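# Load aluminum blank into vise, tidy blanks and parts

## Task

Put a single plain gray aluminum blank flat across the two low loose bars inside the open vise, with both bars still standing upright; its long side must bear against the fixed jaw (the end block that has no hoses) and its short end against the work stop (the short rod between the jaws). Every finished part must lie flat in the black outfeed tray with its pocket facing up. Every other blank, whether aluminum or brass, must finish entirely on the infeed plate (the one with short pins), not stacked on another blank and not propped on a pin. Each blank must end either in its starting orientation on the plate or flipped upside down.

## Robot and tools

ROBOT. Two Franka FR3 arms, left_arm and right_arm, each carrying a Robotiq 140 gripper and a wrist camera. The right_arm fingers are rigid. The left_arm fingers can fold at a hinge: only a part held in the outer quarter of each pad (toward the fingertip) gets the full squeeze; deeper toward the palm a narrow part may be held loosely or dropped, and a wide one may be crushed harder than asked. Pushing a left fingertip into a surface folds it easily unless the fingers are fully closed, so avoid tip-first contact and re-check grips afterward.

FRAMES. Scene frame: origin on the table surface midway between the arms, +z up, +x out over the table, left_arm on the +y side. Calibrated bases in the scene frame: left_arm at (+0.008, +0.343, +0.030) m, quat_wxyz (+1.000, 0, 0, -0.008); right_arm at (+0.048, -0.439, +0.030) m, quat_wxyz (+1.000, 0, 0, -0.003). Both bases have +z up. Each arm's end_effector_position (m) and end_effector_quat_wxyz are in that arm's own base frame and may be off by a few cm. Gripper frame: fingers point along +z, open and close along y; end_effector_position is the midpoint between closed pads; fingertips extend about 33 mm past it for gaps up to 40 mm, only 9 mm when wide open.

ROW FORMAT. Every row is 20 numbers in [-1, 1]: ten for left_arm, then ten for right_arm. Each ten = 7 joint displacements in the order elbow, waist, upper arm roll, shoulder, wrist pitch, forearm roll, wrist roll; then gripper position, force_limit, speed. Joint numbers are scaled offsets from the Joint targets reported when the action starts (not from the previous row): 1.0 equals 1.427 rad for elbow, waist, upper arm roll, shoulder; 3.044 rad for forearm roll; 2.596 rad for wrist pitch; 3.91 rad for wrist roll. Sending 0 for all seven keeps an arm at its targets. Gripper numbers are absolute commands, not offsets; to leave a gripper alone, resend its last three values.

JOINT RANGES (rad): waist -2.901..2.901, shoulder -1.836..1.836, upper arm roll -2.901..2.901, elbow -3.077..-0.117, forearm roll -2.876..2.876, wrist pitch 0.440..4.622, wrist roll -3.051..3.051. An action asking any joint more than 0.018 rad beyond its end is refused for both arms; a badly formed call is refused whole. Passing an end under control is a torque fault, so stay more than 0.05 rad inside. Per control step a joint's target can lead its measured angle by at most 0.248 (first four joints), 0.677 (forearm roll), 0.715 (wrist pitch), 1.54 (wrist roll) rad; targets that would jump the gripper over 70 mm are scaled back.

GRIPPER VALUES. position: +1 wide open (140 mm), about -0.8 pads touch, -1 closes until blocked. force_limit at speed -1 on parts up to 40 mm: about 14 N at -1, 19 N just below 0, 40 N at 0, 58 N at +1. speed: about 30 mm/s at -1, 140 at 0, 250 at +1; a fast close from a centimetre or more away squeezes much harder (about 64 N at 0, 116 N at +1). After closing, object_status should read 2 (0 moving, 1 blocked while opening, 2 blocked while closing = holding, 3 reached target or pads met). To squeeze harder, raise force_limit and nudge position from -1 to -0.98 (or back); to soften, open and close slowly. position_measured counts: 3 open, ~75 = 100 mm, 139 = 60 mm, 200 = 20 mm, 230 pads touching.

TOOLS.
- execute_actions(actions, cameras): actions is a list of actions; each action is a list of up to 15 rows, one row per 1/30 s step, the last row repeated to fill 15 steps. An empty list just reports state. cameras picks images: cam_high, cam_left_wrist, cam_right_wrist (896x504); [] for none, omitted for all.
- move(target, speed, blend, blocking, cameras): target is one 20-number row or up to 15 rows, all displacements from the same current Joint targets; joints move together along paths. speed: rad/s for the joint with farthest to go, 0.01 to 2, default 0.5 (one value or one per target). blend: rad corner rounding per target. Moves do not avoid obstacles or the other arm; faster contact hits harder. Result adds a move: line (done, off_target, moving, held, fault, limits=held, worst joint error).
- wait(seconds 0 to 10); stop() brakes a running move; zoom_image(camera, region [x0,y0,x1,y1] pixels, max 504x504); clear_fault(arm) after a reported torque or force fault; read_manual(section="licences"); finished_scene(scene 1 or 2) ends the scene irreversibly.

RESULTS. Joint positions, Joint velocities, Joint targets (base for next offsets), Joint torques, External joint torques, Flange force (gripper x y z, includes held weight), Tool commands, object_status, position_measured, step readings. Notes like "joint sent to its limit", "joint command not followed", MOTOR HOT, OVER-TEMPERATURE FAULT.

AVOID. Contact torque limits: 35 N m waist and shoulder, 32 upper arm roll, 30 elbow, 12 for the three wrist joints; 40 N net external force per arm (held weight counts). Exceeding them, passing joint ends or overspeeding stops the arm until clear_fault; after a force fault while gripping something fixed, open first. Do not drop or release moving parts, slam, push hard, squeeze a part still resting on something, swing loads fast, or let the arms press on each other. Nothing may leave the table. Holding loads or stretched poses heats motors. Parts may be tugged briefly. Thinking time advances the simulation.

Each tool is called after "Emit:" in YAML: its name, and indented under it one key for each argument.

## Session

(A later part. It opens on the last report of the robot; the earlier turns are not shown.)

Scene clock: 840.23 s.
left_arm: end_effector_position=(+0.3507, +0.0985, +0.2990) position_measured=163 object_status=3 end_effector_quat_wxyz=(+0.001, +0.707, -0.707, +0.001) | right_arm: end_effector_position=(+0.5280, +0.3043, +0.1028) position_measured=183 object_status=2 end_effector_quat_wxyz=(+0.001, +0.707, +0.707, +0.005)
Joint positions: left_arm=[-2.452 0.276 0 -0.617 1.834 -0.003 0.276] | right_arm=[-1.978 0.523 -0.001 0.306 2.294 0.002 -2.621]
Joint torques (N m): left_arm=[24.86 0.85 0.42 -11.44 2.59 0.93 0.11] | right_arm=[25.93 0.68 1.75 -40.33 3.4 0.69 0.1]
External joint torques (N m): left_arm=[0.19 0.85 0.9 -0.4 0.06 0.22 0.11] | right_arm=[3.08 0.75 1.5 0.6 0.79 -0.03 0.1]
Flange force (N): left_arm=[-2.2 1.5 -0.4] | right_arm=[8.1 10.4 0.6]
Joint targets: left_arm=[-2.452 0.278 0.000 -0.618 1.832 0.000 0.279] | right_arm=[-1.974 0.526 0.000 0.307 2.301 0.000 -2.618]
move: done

Emit:
move:
  target:
    - [0, 0, 0, 0, 0, 0, 0, -0.27, -0.05, -1, 0, 0, 0, 0.00065, 0.00026, 0, 0, -1, -0.05, -1]
  speed: [0.01]
  cameras: []

Emit:
move:
  target:
    - [0, 0, 0, 0, 0, 0, 0, -0.27, -0.05, -1, 0, 0, 0, 0.00065, 0.00026, 0, 0, -1, -0.05, -1]
  speed: [0.01]
  cameras: []

Scene clock: 842.83 s.
left_arm: end_effector_position=(+0.3507, +0.0985, +0.2990) position_measured=163 object_status=3 end_effector_quat_wxyz=(+0.001, +0.707, -0.707, +0.001) | right_arm: end_effector_position=(+0.5280, +0.3043, +0.1024) position_measured=183 object_status=2 end_effector_quat_wxyz=(+0.001, +0.707, +0.707, +0.005)
Joint positions: left_arm=[-2.452 0.276 0 -0.617 1.834 -0.003 0.276] | right_arm=[-1.977 0.523 -0.001 0.307 2.294 0.002 -2.621]
Joint torques (N m): left_arm=[24.87 0.84 0.47 -11.44 2.58 0.93 0.05] | right_arm=[25.7 0.64 1.8 -40.37 3.37 0.68 0.04]
External joint torques (N m): left_arm=[0.16 0.82 0.93 -0.31 0.05 0.22 0.05] | right_arm=[2.95 0.72 1.55 0.45 0.78 -0.04 0.04]
Flange force (N): left_arm=[-2.2 1.3 -0.3] | right_arm=[7.5 9.6 0.5]
Joint targets: left_arm=[-2.452 0.278 0.000 -0.618 1.832 0.000 0.279] | right_arm=[-1.974 0.526 0.000 0.308 2.302 0.000 -2.618]
move: done

Scene clock: 843.53 s.
left_arm: end_effector_position=(+0.3507, +0.0985, +0.2990) position_measured=163 object_status=3 end_effector_quat_wxyz=(+0.001, +0.707, -0.707, +0.001) | right_arm: end_effector_position=(+0.5280, +0.3043, +0.1024) position_measured=183 object_status=2 end_effector_quat_wxyz=(+0.001, +0.707, +0.707, +0.005)
Joint positions: left_arm=[-2.452 0.276 0 -0.617 1.834 -0.003 0.276] | right_arm=[-1.977 0.523 -0.001 0.307 2.294 0.002 -2.621]
Joint torques (N m): left_arm=[24.83 0.81 0.46 -11.45 2.58 0.93 0.1] | right_arm=[25.62 0.59 1.84 -39.75 3.67 0.67 0.11]
External joint torques (N m): left_arm=[0.1 0.77 0.9 -0.33 0.04 0.21 0.1] | right_arm=[2.84 0.49 1.44 1.08 1.07 -0.06 0.11]
Flange force (N): left_arm=[-2.1 1.5 -0.2] | right_arm=[7.8 10.5 2.1]
Joint targets: left_arm=[-2.452 0.278 0.000 -0.618 1.832 0.000 0.279] | right_arm=[-1.974 0.526 0.000 0.309 2.303 0.000 -2.618]
move: done

Emit:
execute_actions:
  actions:
    - [[0,0,0,0,0,0,0,-0.27,-0.05,-1,0,0,0,0,0,0,0,-0.27,-0.05,-1]]
    - [[0,0,0,0,0,0,0,-0.27,-0.05,-1,0,0,0,0,0,0,0,-0.27,-0.05,-1]]
  cameras: ["cam_right_wrist"]

Scene clock: 851.03 s.
left_arm: end_effector_position=(+0.3507, +0.0985, +0.2990) position_measured=163 object_status=3 end_effector_quat_wxyz=(+0.001, +0.707, -0.707, +0.001) | right_arm: end_effector_position=(+0.5297, +0.3058, +0.1035) position_measured=163 object_status=3 end_effector_quat_wxyz=(+0.002, +0.706, +0.708, +0.007)
Joint positions: left_arm=[-2.452 0.276 0 -0.617 1.834 -0.003 0.276] | right_arm=[-1.975 0.524 -0.001 0.308 2.298 0.002 -2.621]
Joint torques (N m): left_arm=[24.83 0.85 0.41 -11.45 2.59 0.93 0.12] | right_arm=[24.54 0.09 1.06 -40.07 2.8 0.71 0.1]
External joint torques (N m): left_arm=[0.16 0.83 0.87 -0.38 0.06 0.22 0.12] | right_arm=[1.7 0.1 0.76 0.76 0.17 -0.01 0.1]
External joint torques at the end of the 1st action: left_arm=[0.14 0.92 0.95 -0.32 0.05 0.21 0.1] | right_arm=[1.87 0.25 0.82 0.65 0.26 -0.01 0.11]
Flange force (N): left_arm=[-2.2 1.5 -0.3] | right_arm=[4.9 7.2 0.4]
Flange force at the end of the 1st action (N): left_arm=[-2.3 1.4 -0.3] | right_arm=[5.3 7.3 0.4]
Joint targets: left_arm=[-2.452 0.278 0.000 -0.618 1.832 0.000 0.279] | right_arm=[-1.974 0.526 0.000 0.309 2.303 0.000 -2.618]
Step readings (joint positions of left_arm | right_arm; steps 1 to 15: 1st action; 16 to 30: 2nd action):
0: [-2.452 0.276 0.000 -0.617 1.834 -0.003 0.276] | [-1.977 0.523 -0.001 0.307 2.294 0.002 -2.621]
1: [-2.452 0.276 0.000 -0.617 1.834 -0.003 0.276] | [-1.977 0.523 -0.001 0.307 2.294 0.002 -2.621]
2: [-2.452 0.276 0.000 -0.617 1.834 -0.003 0.276] | [-1.977 0.523 -0.001 0.307 2.294 0.002 -2.621]
4: [-2.452 0.276 0.000 -0.617 1.834 -0.003 0.276] | [-1.977 0.524 -0.001 0.308 2.295 0.002 -2.621]
8: [-2.452 0.276 0.000 -0.617 1.834 -0.003 0.276] | [-1.976 0.524 -0.001 0.308 2.297 0.002 -2.621]
15: [-2.452 0.276 0.000 -0.617 1.834 -0.003 0.276] | [-1.975 0.524 -0.001 0.308 2.298 0.002 -2.621]
16: [-2.452 0.276 0.000 -0.617 1.834 -0.003 0.276] | [-1.975 0.524 -0.001 0.308 2.298 0.002 -2.621]
17: [-2.452 0.276 0.000 -0.617 1.834 -0.003 0.276] | [-1.975 0.524 -0.001 0.308 2.298 0.002 -2.621]
19: [-2.452 0.276 0.000 -0.617 1.834 -0.003 0.276] | [-1.975 0.524 -0.001 0.308 2.298 0.002 -2.621]
23: [-2.452 0.276 0.000 -0.617 1.834 -0.003 0.276] | [-1.975 0.524 -0.001 0.308 2.298 0.002 -2.621]
30: [-2.452 0.276 0.000 -0.617 1.834 -0.003 0.276] | [-1.975 0.524 -0.001 0.308 2.298 0.002 -2.621]
camera_calibration:
cam_right_wrist: T_world_to_cam=[[0.999803, 0.0191298, 0.00528401, -0.526586], [0.0162067, -0.940659, 0.338966, 0.248095], [0.0114548, -0.338814, -0.940784, 0.330455], [0, 0, 0, 1]]
Images, in order: cam_right_wrist.

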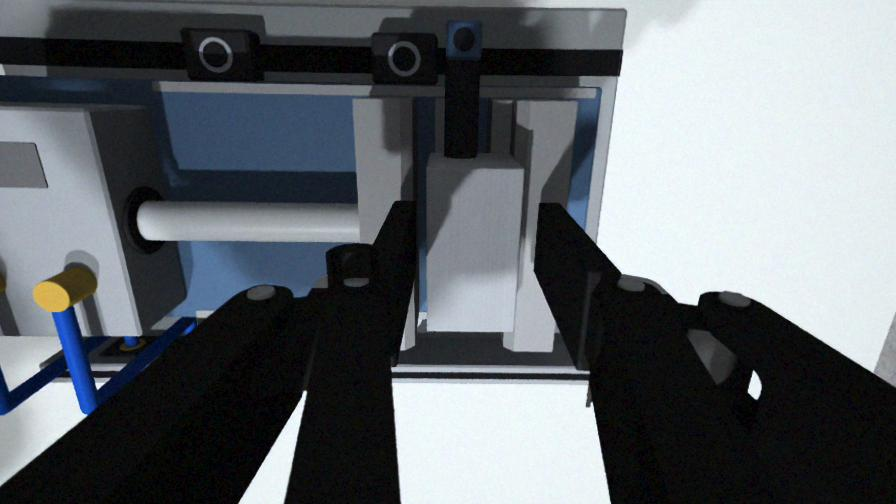

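Emit:
move:
  target:
    - [0,0,0,0,0,0,0,-0.27,-0.05,-1,0.03083,0,0,-0.04485,-0.04237,0,0,-0.27,-0.05,-1]
    - [0,0,0,0,0,0,0,-0.27,-0.05,-1,0.02943,-0.06952,0,-0.0452,-0.0424,0,-0.0266,-0.27,-0.05,-1]
  speed: [0.15, 0.3]
  cameras: ["cam_right_wrist"]

Scene clock: 892.30 s.
left_arm: end_effector_position=(+0.3507, +0.0985, +0.2990) position_measured=163 object_status=3 end_effector_quat_wxyz=(+0.001, +0.707, -0.707, +0.001) | right_arm: end_effector_position=(+0.5594, +0.2534, +0.1525) position_measured=163 object_status=3 end_effector_quat_wxyz=(+0.003, +0.707, +0.707, +0.010)
Joint positions: left_arm=[-2.452 0.276 0 -0.617 1.834 -0.003 0.276] | right_arm=[-1.931 0.427 -0.002 0.245 2.197 0.002 -2.717]
Joint velocities: left_arm=[within noise] | right_arm=[0 0 0.001 0 0.002 0 -0.006]
Joint torques (N m): left_arm=[24.88 0.84 0.38 -11.4 2.59 0.93 0.08] | right_arm=[25.03 -0.28 1.19 -39.21 2.31 0.77 -0.22]
External joint torques (N m): left_arm=[0.25 0.75 0.75 -0.33 0.07 0.22 0.08] | right_arm=[1.3 -0.39 0.85 0.55 -0.32 -0.02 -0.22]
Flange force (N): left_arm=[-2.0 1.0 -0.5] | right_arm=[2.7 6.8 -1.3]
Joint targets: left_arm=[-2.452 0.278 0.000 -0.618 1.832 0.000 0.279] | right_arm=[-1.932 0.426 0.000 0.244 2.192 0.000 -2.722]
move: done
camera_calibration:
cam_right_wrist: T_world_to_cam=[[0.999796, 0.016499, 0.0116192, -0.555803], [0.0116029, -0.941096, 0.337941, 0.184536], [0.0165104, -0.337737, -0.941096, 0.35537], [0, 0, 0, 1]]
Images, in order: cam_right_wrist.

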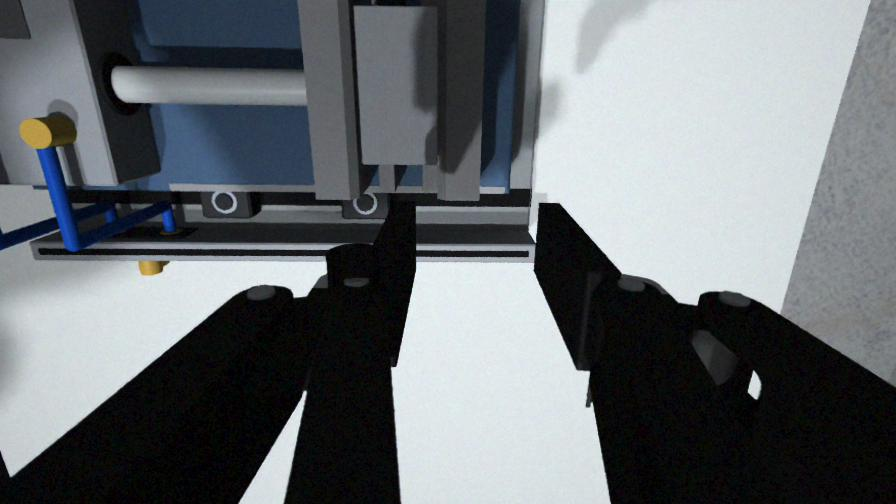

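Emit:
zoom_image:
  camera: "cam_right_wrist"
  region: [290, 0, 550, 220]

Scaled by 1.938 from the camera's 896x504 image, which has a finer 1280x720 frame.

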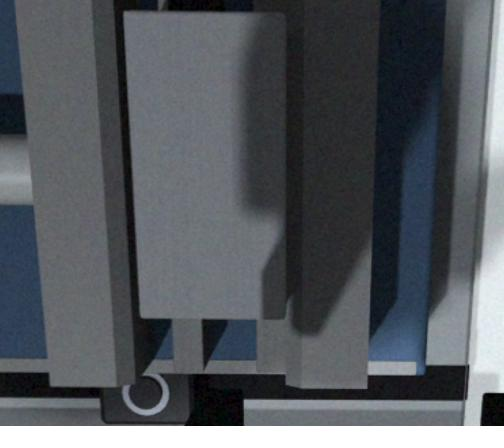

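Emit:
zoom_image:
  camera: "cam_right_wrist"
  region: [400, 0, 500, 100]

Emit:
zoom_image:
  camera: "cam_right_wrist"
  region: [400, 100, 500, 200]

Scaled by 5.040 from the camera's 896x504 image, which has a finer 1280x720 frame.

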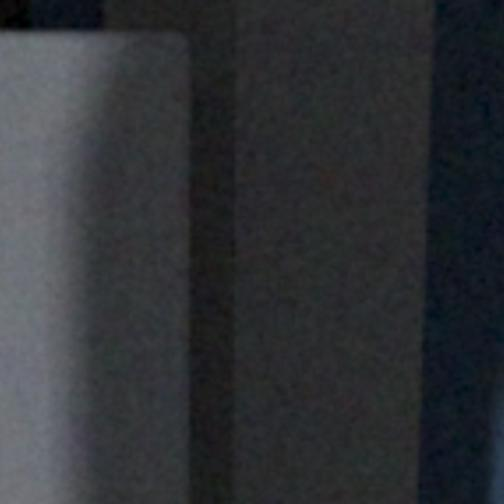

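Scaled by 5.040 from the camera's 896x504 image, which has a finer 1280x720 frame.

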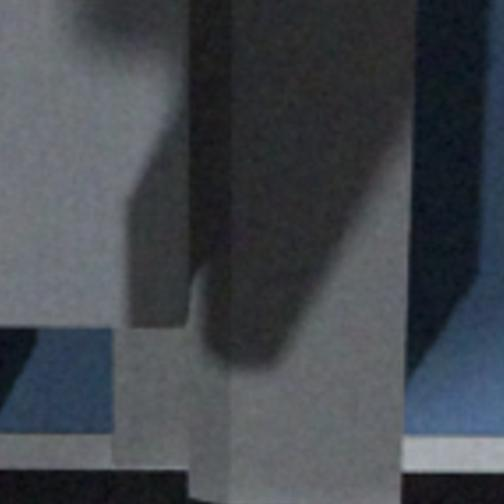

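Emit:
move:
  target: [0,0,0,0,0,0,0,-0.27,-0.05,-1,0,0.04625,0,0,0,0,0.01841,-0.27,-0.05,-1]
  speed: 0.3
  cameras: ["cam_right_wrist"]

Emit:
zoom_image:
  camera: "cam_right_wrist"
  region: [340, 20, 540, 270]

Scene clock: 939.30 s.
left_arm: end_effector_position=(+0.3507, +0.0985, +0.2990) position_measured=163 object_status=3 end_effector_quat_wxyz=(+0.001, +0.707, -0.707, +0.001) | right_arm: end_effector_position=(+0.5411, +0.2902, +0.1524) position_measured=163 object_status=3 end_effector_quat_wxyz=(+0.002, +0.706, +0.709, +0.010)
Joint positions: left_arm=[-2.452 0.276 0 -0.617 1.834 -0.003 0.276] | right_arm=[-1.931 0.492 0 0.245 2.197 0.002 -2.655]
Joint velocities: left_arm=[within noise] | right_arm=[0.001 0 -0.001 0.001 -0.001 0.002 0.005]
Joint torques (N m): left_arm=[24.84 0.84 0.41 -11.43 2.6 0.94 0.13] | right_arm=[25.13 -0.25 1.05 -39.26 2.39 0.76 0.16]
External joint torques (N m): left_arm=[0.17 0.91 0.99 -0.38 0.07 0.24 0.13] | right_arm=[1.34 -0.15 0.87 0.6 -0.25 -0.02 0.16]
Flange force (N): left_arm=[-2.4 1.5 -0.3] | right_arm=[4.1 6.3 -1.1]
Joint targets: left_arm=[-2.452 0.278 0.000 -0.618 1.832 0.000 0.279] | right_arm=[-1.932 0.492 0.000 0.244 2.192 0.000 -2.650]
move: done
camera_calibration:
cam_right_wrist: T_world_to_cam=[[0.99971, 0.0216658, 0.0104887, -0.539406], [0.016873, -0.941505, 0.336577, 0.216851], [0.0171674, -0.336303, -0.941597, 0.367365], [0, 0, 0, 1]]
Images, in order: cam_right_wrist.

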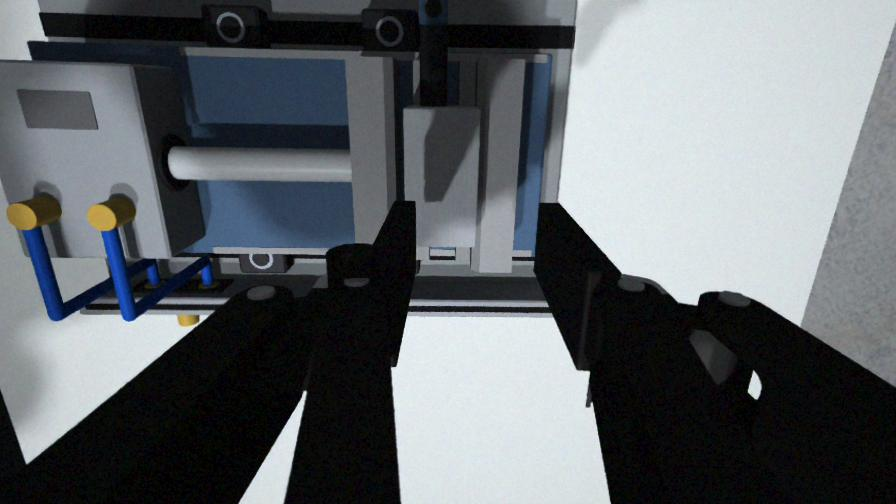

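Scaled by 2.016 from the camera's 896x504 image, which has a finer 1280x720 frame.

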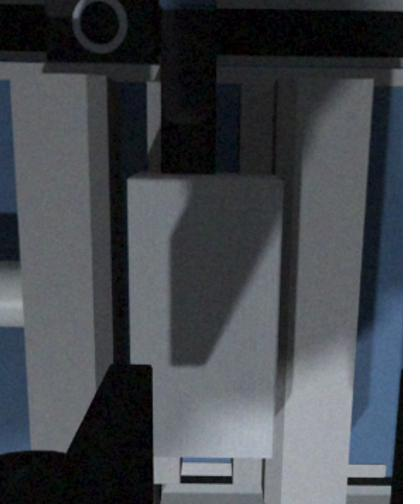

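Emit:
zoom_image:
  camera: "cam_right_wrist"
  region: [395, 60, 495, 160]

Emit:
zoom_image:
  camera: "cam_right_wrist"
  region: [430, 160, 530, 260]

Scaled by 5.040 from the camera's 896x504 image, which has a finer 1280x720 frame.

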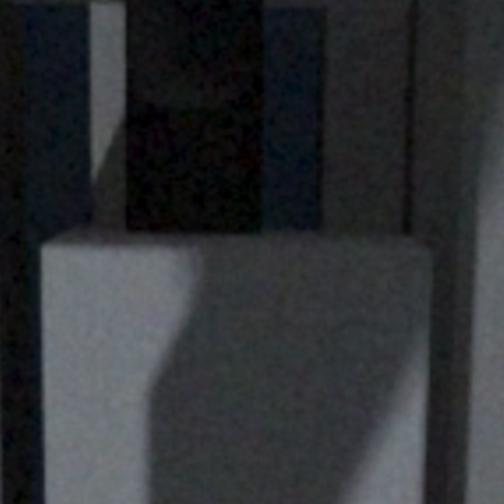

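Scaled by 5.040 from the camera's 896x504 image, which has a finer 1280x720 frame.

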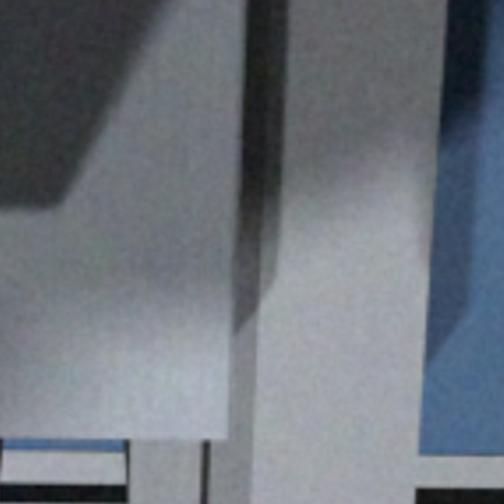

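Emit:
move:
  target:
    - [0,0,0,0,0,0,0,-0.27,-0.05,-1,0.0445,0,0,-0.03616,-0.0443,0,0,-0.27,-0.05,-1]
    - [0,0,0,0,0,0,0,-0.27,-0.05,-1,-0.28031,-0.34478,0,-0.39243,-0.06818,0,0,-0.27,-0.05,-1]
  speed: [0.3, 0.5]
  blend: [0.04, 0]
  cameras: ["cam_high", "cam_left_wrist"]

Emit:
zoom_image:
  camera: "cam_high"
  region: [250, 150, 650, 400]

Scene clock: 981.53 s.
left_arm: end_effector_position=(+0.3506, +0.0985, +0.2990) position_measured=163 object_status=3 end_effector_quat_wxyz=(+0.001, +0.707, -0.707, +0.001) | right_arm: end_effector_position=(+0.4525, +0.0004, +0.2501) position_measured=163 object_status=3 end_effector_quat_wxyz=(+0.000, +0.857, +0.515, +0.003)
Joint positions: left_arm=[-2.452 0.276 0 -0.617 1.834 -0.003 0.276] | right_arm=[-2.33 0.002 -0.002 -0.314 2.02 0.002 -2.653]
Joint velocities: left_arm=[within noise] | right_arm=[-0.001 0.001 0 0 -0.003 0 0]
Joint torques (N m): left_arm=[24.88 0.9 0.44 -11.43 2.59 0.92 0.12] | right_arm=[25.49 -0.85 0.54 -21.52 2.17 0.83 0.12]
External joint torques (N m): left_arm=[0.22 0.88 0.91 -0.39 0.06 0.21 0.12] | right_arm=[0.79 -0.84 0.87 -0.07 -0.43 -0.03 0.11]
Flange force (N): left_arm=[-2.3 1.4 -0.5] | right_arm=[1.5 1.5 -2.7]
Joint targets: left_arm=[-2.452 0.278 0.000 -0.618 1.832 0.000 0.279] | right_arm=[-2.332 0.001 0.000 -0.316 2.015 0.000 -2.650]
move: done; blend cut to 0 rad at target 1
camera_calibration:
cam_left_wrist: T_world_to_cam=[[-0.999998, 0.0000618279, 0.00176799, 0.357106], [0.000651369, 0.942047, 0.335479, -0.185261], [-0.00164479, 0.33548, -0.942046, 0.392143], [0, 0, 0, 1]]
Images, in order: cam_high, cam_left_wrist.

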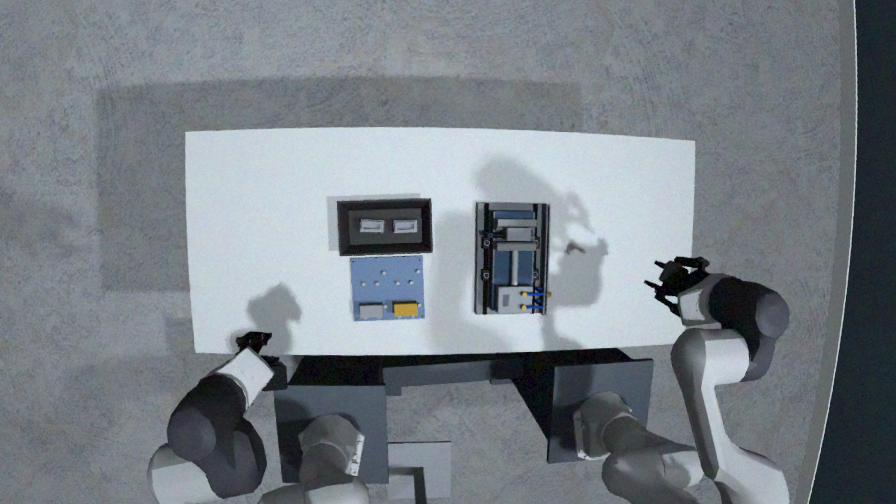

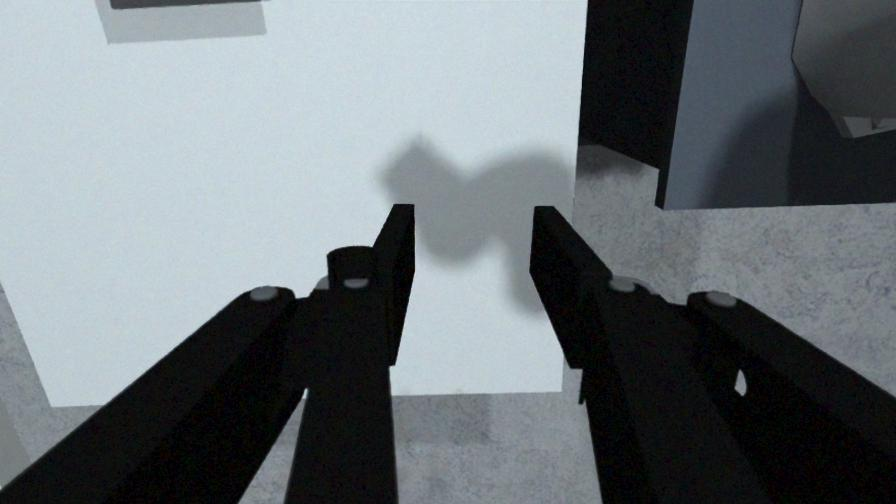

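Scaled by 1.260 from the camera's 896x504 image, which has a finer 1280x720 frame.

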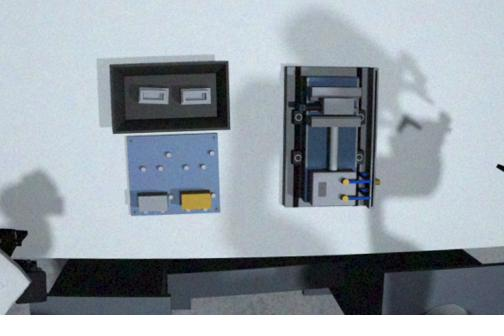

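Emit:
zoom_image:
  camera: "cam_high"
  region: [460, 190, 560, 260]

Emit:
zoom_image:
  camera: "cam_high"
  region: [330, 190, 440, 330]

Scaled by 5.040 from the camera's 896x504 image, which has a finer 1280x720 frame.

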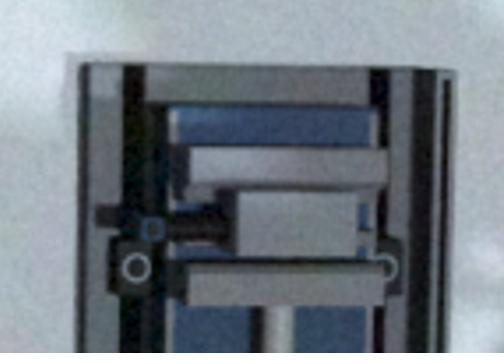

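Scaled by 3.600 from the camera's 896x504 image, which has a finer 1280x720 frame.

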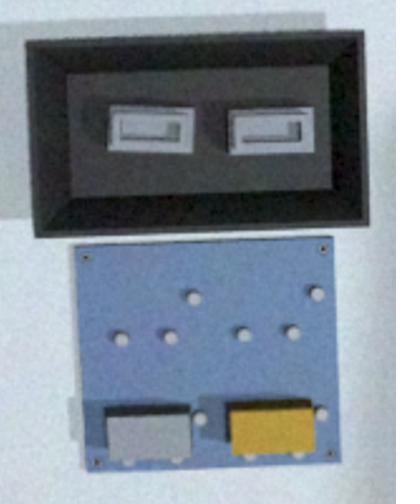

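Emit:
execute_actions:
  actions: []
  cameras: []

Scene clock: 992.77 s.
left_arm: end_effector_position=(+0.3506, +0.0985, +0.2990) position_measured=163 object_status=3 end_effector_quat_wxyz=(+0.001, +0.707, -0.707, +0.001) | right_arm: end_effector_position=(+0.4521, +0.0004, +0.2500) position_measured=163 object_status=3 end_effector_quat_wxyz=(+0.000, +0.857, +0.515, +0.002)
Joint names: [elbow, waist, upper arm roll, shoulder, wrist pitch, forearm roll, wrist roll]
Joint positions: left_arm=[-2.452 0.276 0 -0.617 1.834 -0.003 0.276] | right_arm=[-2.33 0.002 -0.002 -0.314 2.02 0.002 -2.653]
Joint velocities: within noise
Joint torques (N m): left_arm=[24.89 0.83 0.43 -11.44 2.58 0.93 0.09] | right_arm=[25.82 -0.74 0.68 -21.37 2.32 0.85 0.07]
External joint torques (N m): left_arm=[0.25 0.84 0.93 -0.39 0.06 0.22 0.09] | right_arm=[1.21 -0.7 1.04 -0.06 -0.27 -0.02 0.07]
Flange force (N): left_arm=[-2.2 1.3 -0.5] | right_arm=[2.4 2.5 -3.1]
Joint targets: left_arm=[-2.452 0.278 0.000 -0.618 1.832 0.000 0.279] | right_arm=[-2.332 0.001 0.000 -0.316 2.015 0.000 -2.650]
Tool commands: left_gripper/position=-0.27 left_gripper/force_limit=-0.05 left_gripper/speed=-1.0 right_gripper/position=-0.27 right_gripper/force_limit=-0.05 right_gripper/speed=-1.0
No camera images: "cameras" was empty.

Emit:
finished_scene:
  scene: 2

The scene is finished: the task was done.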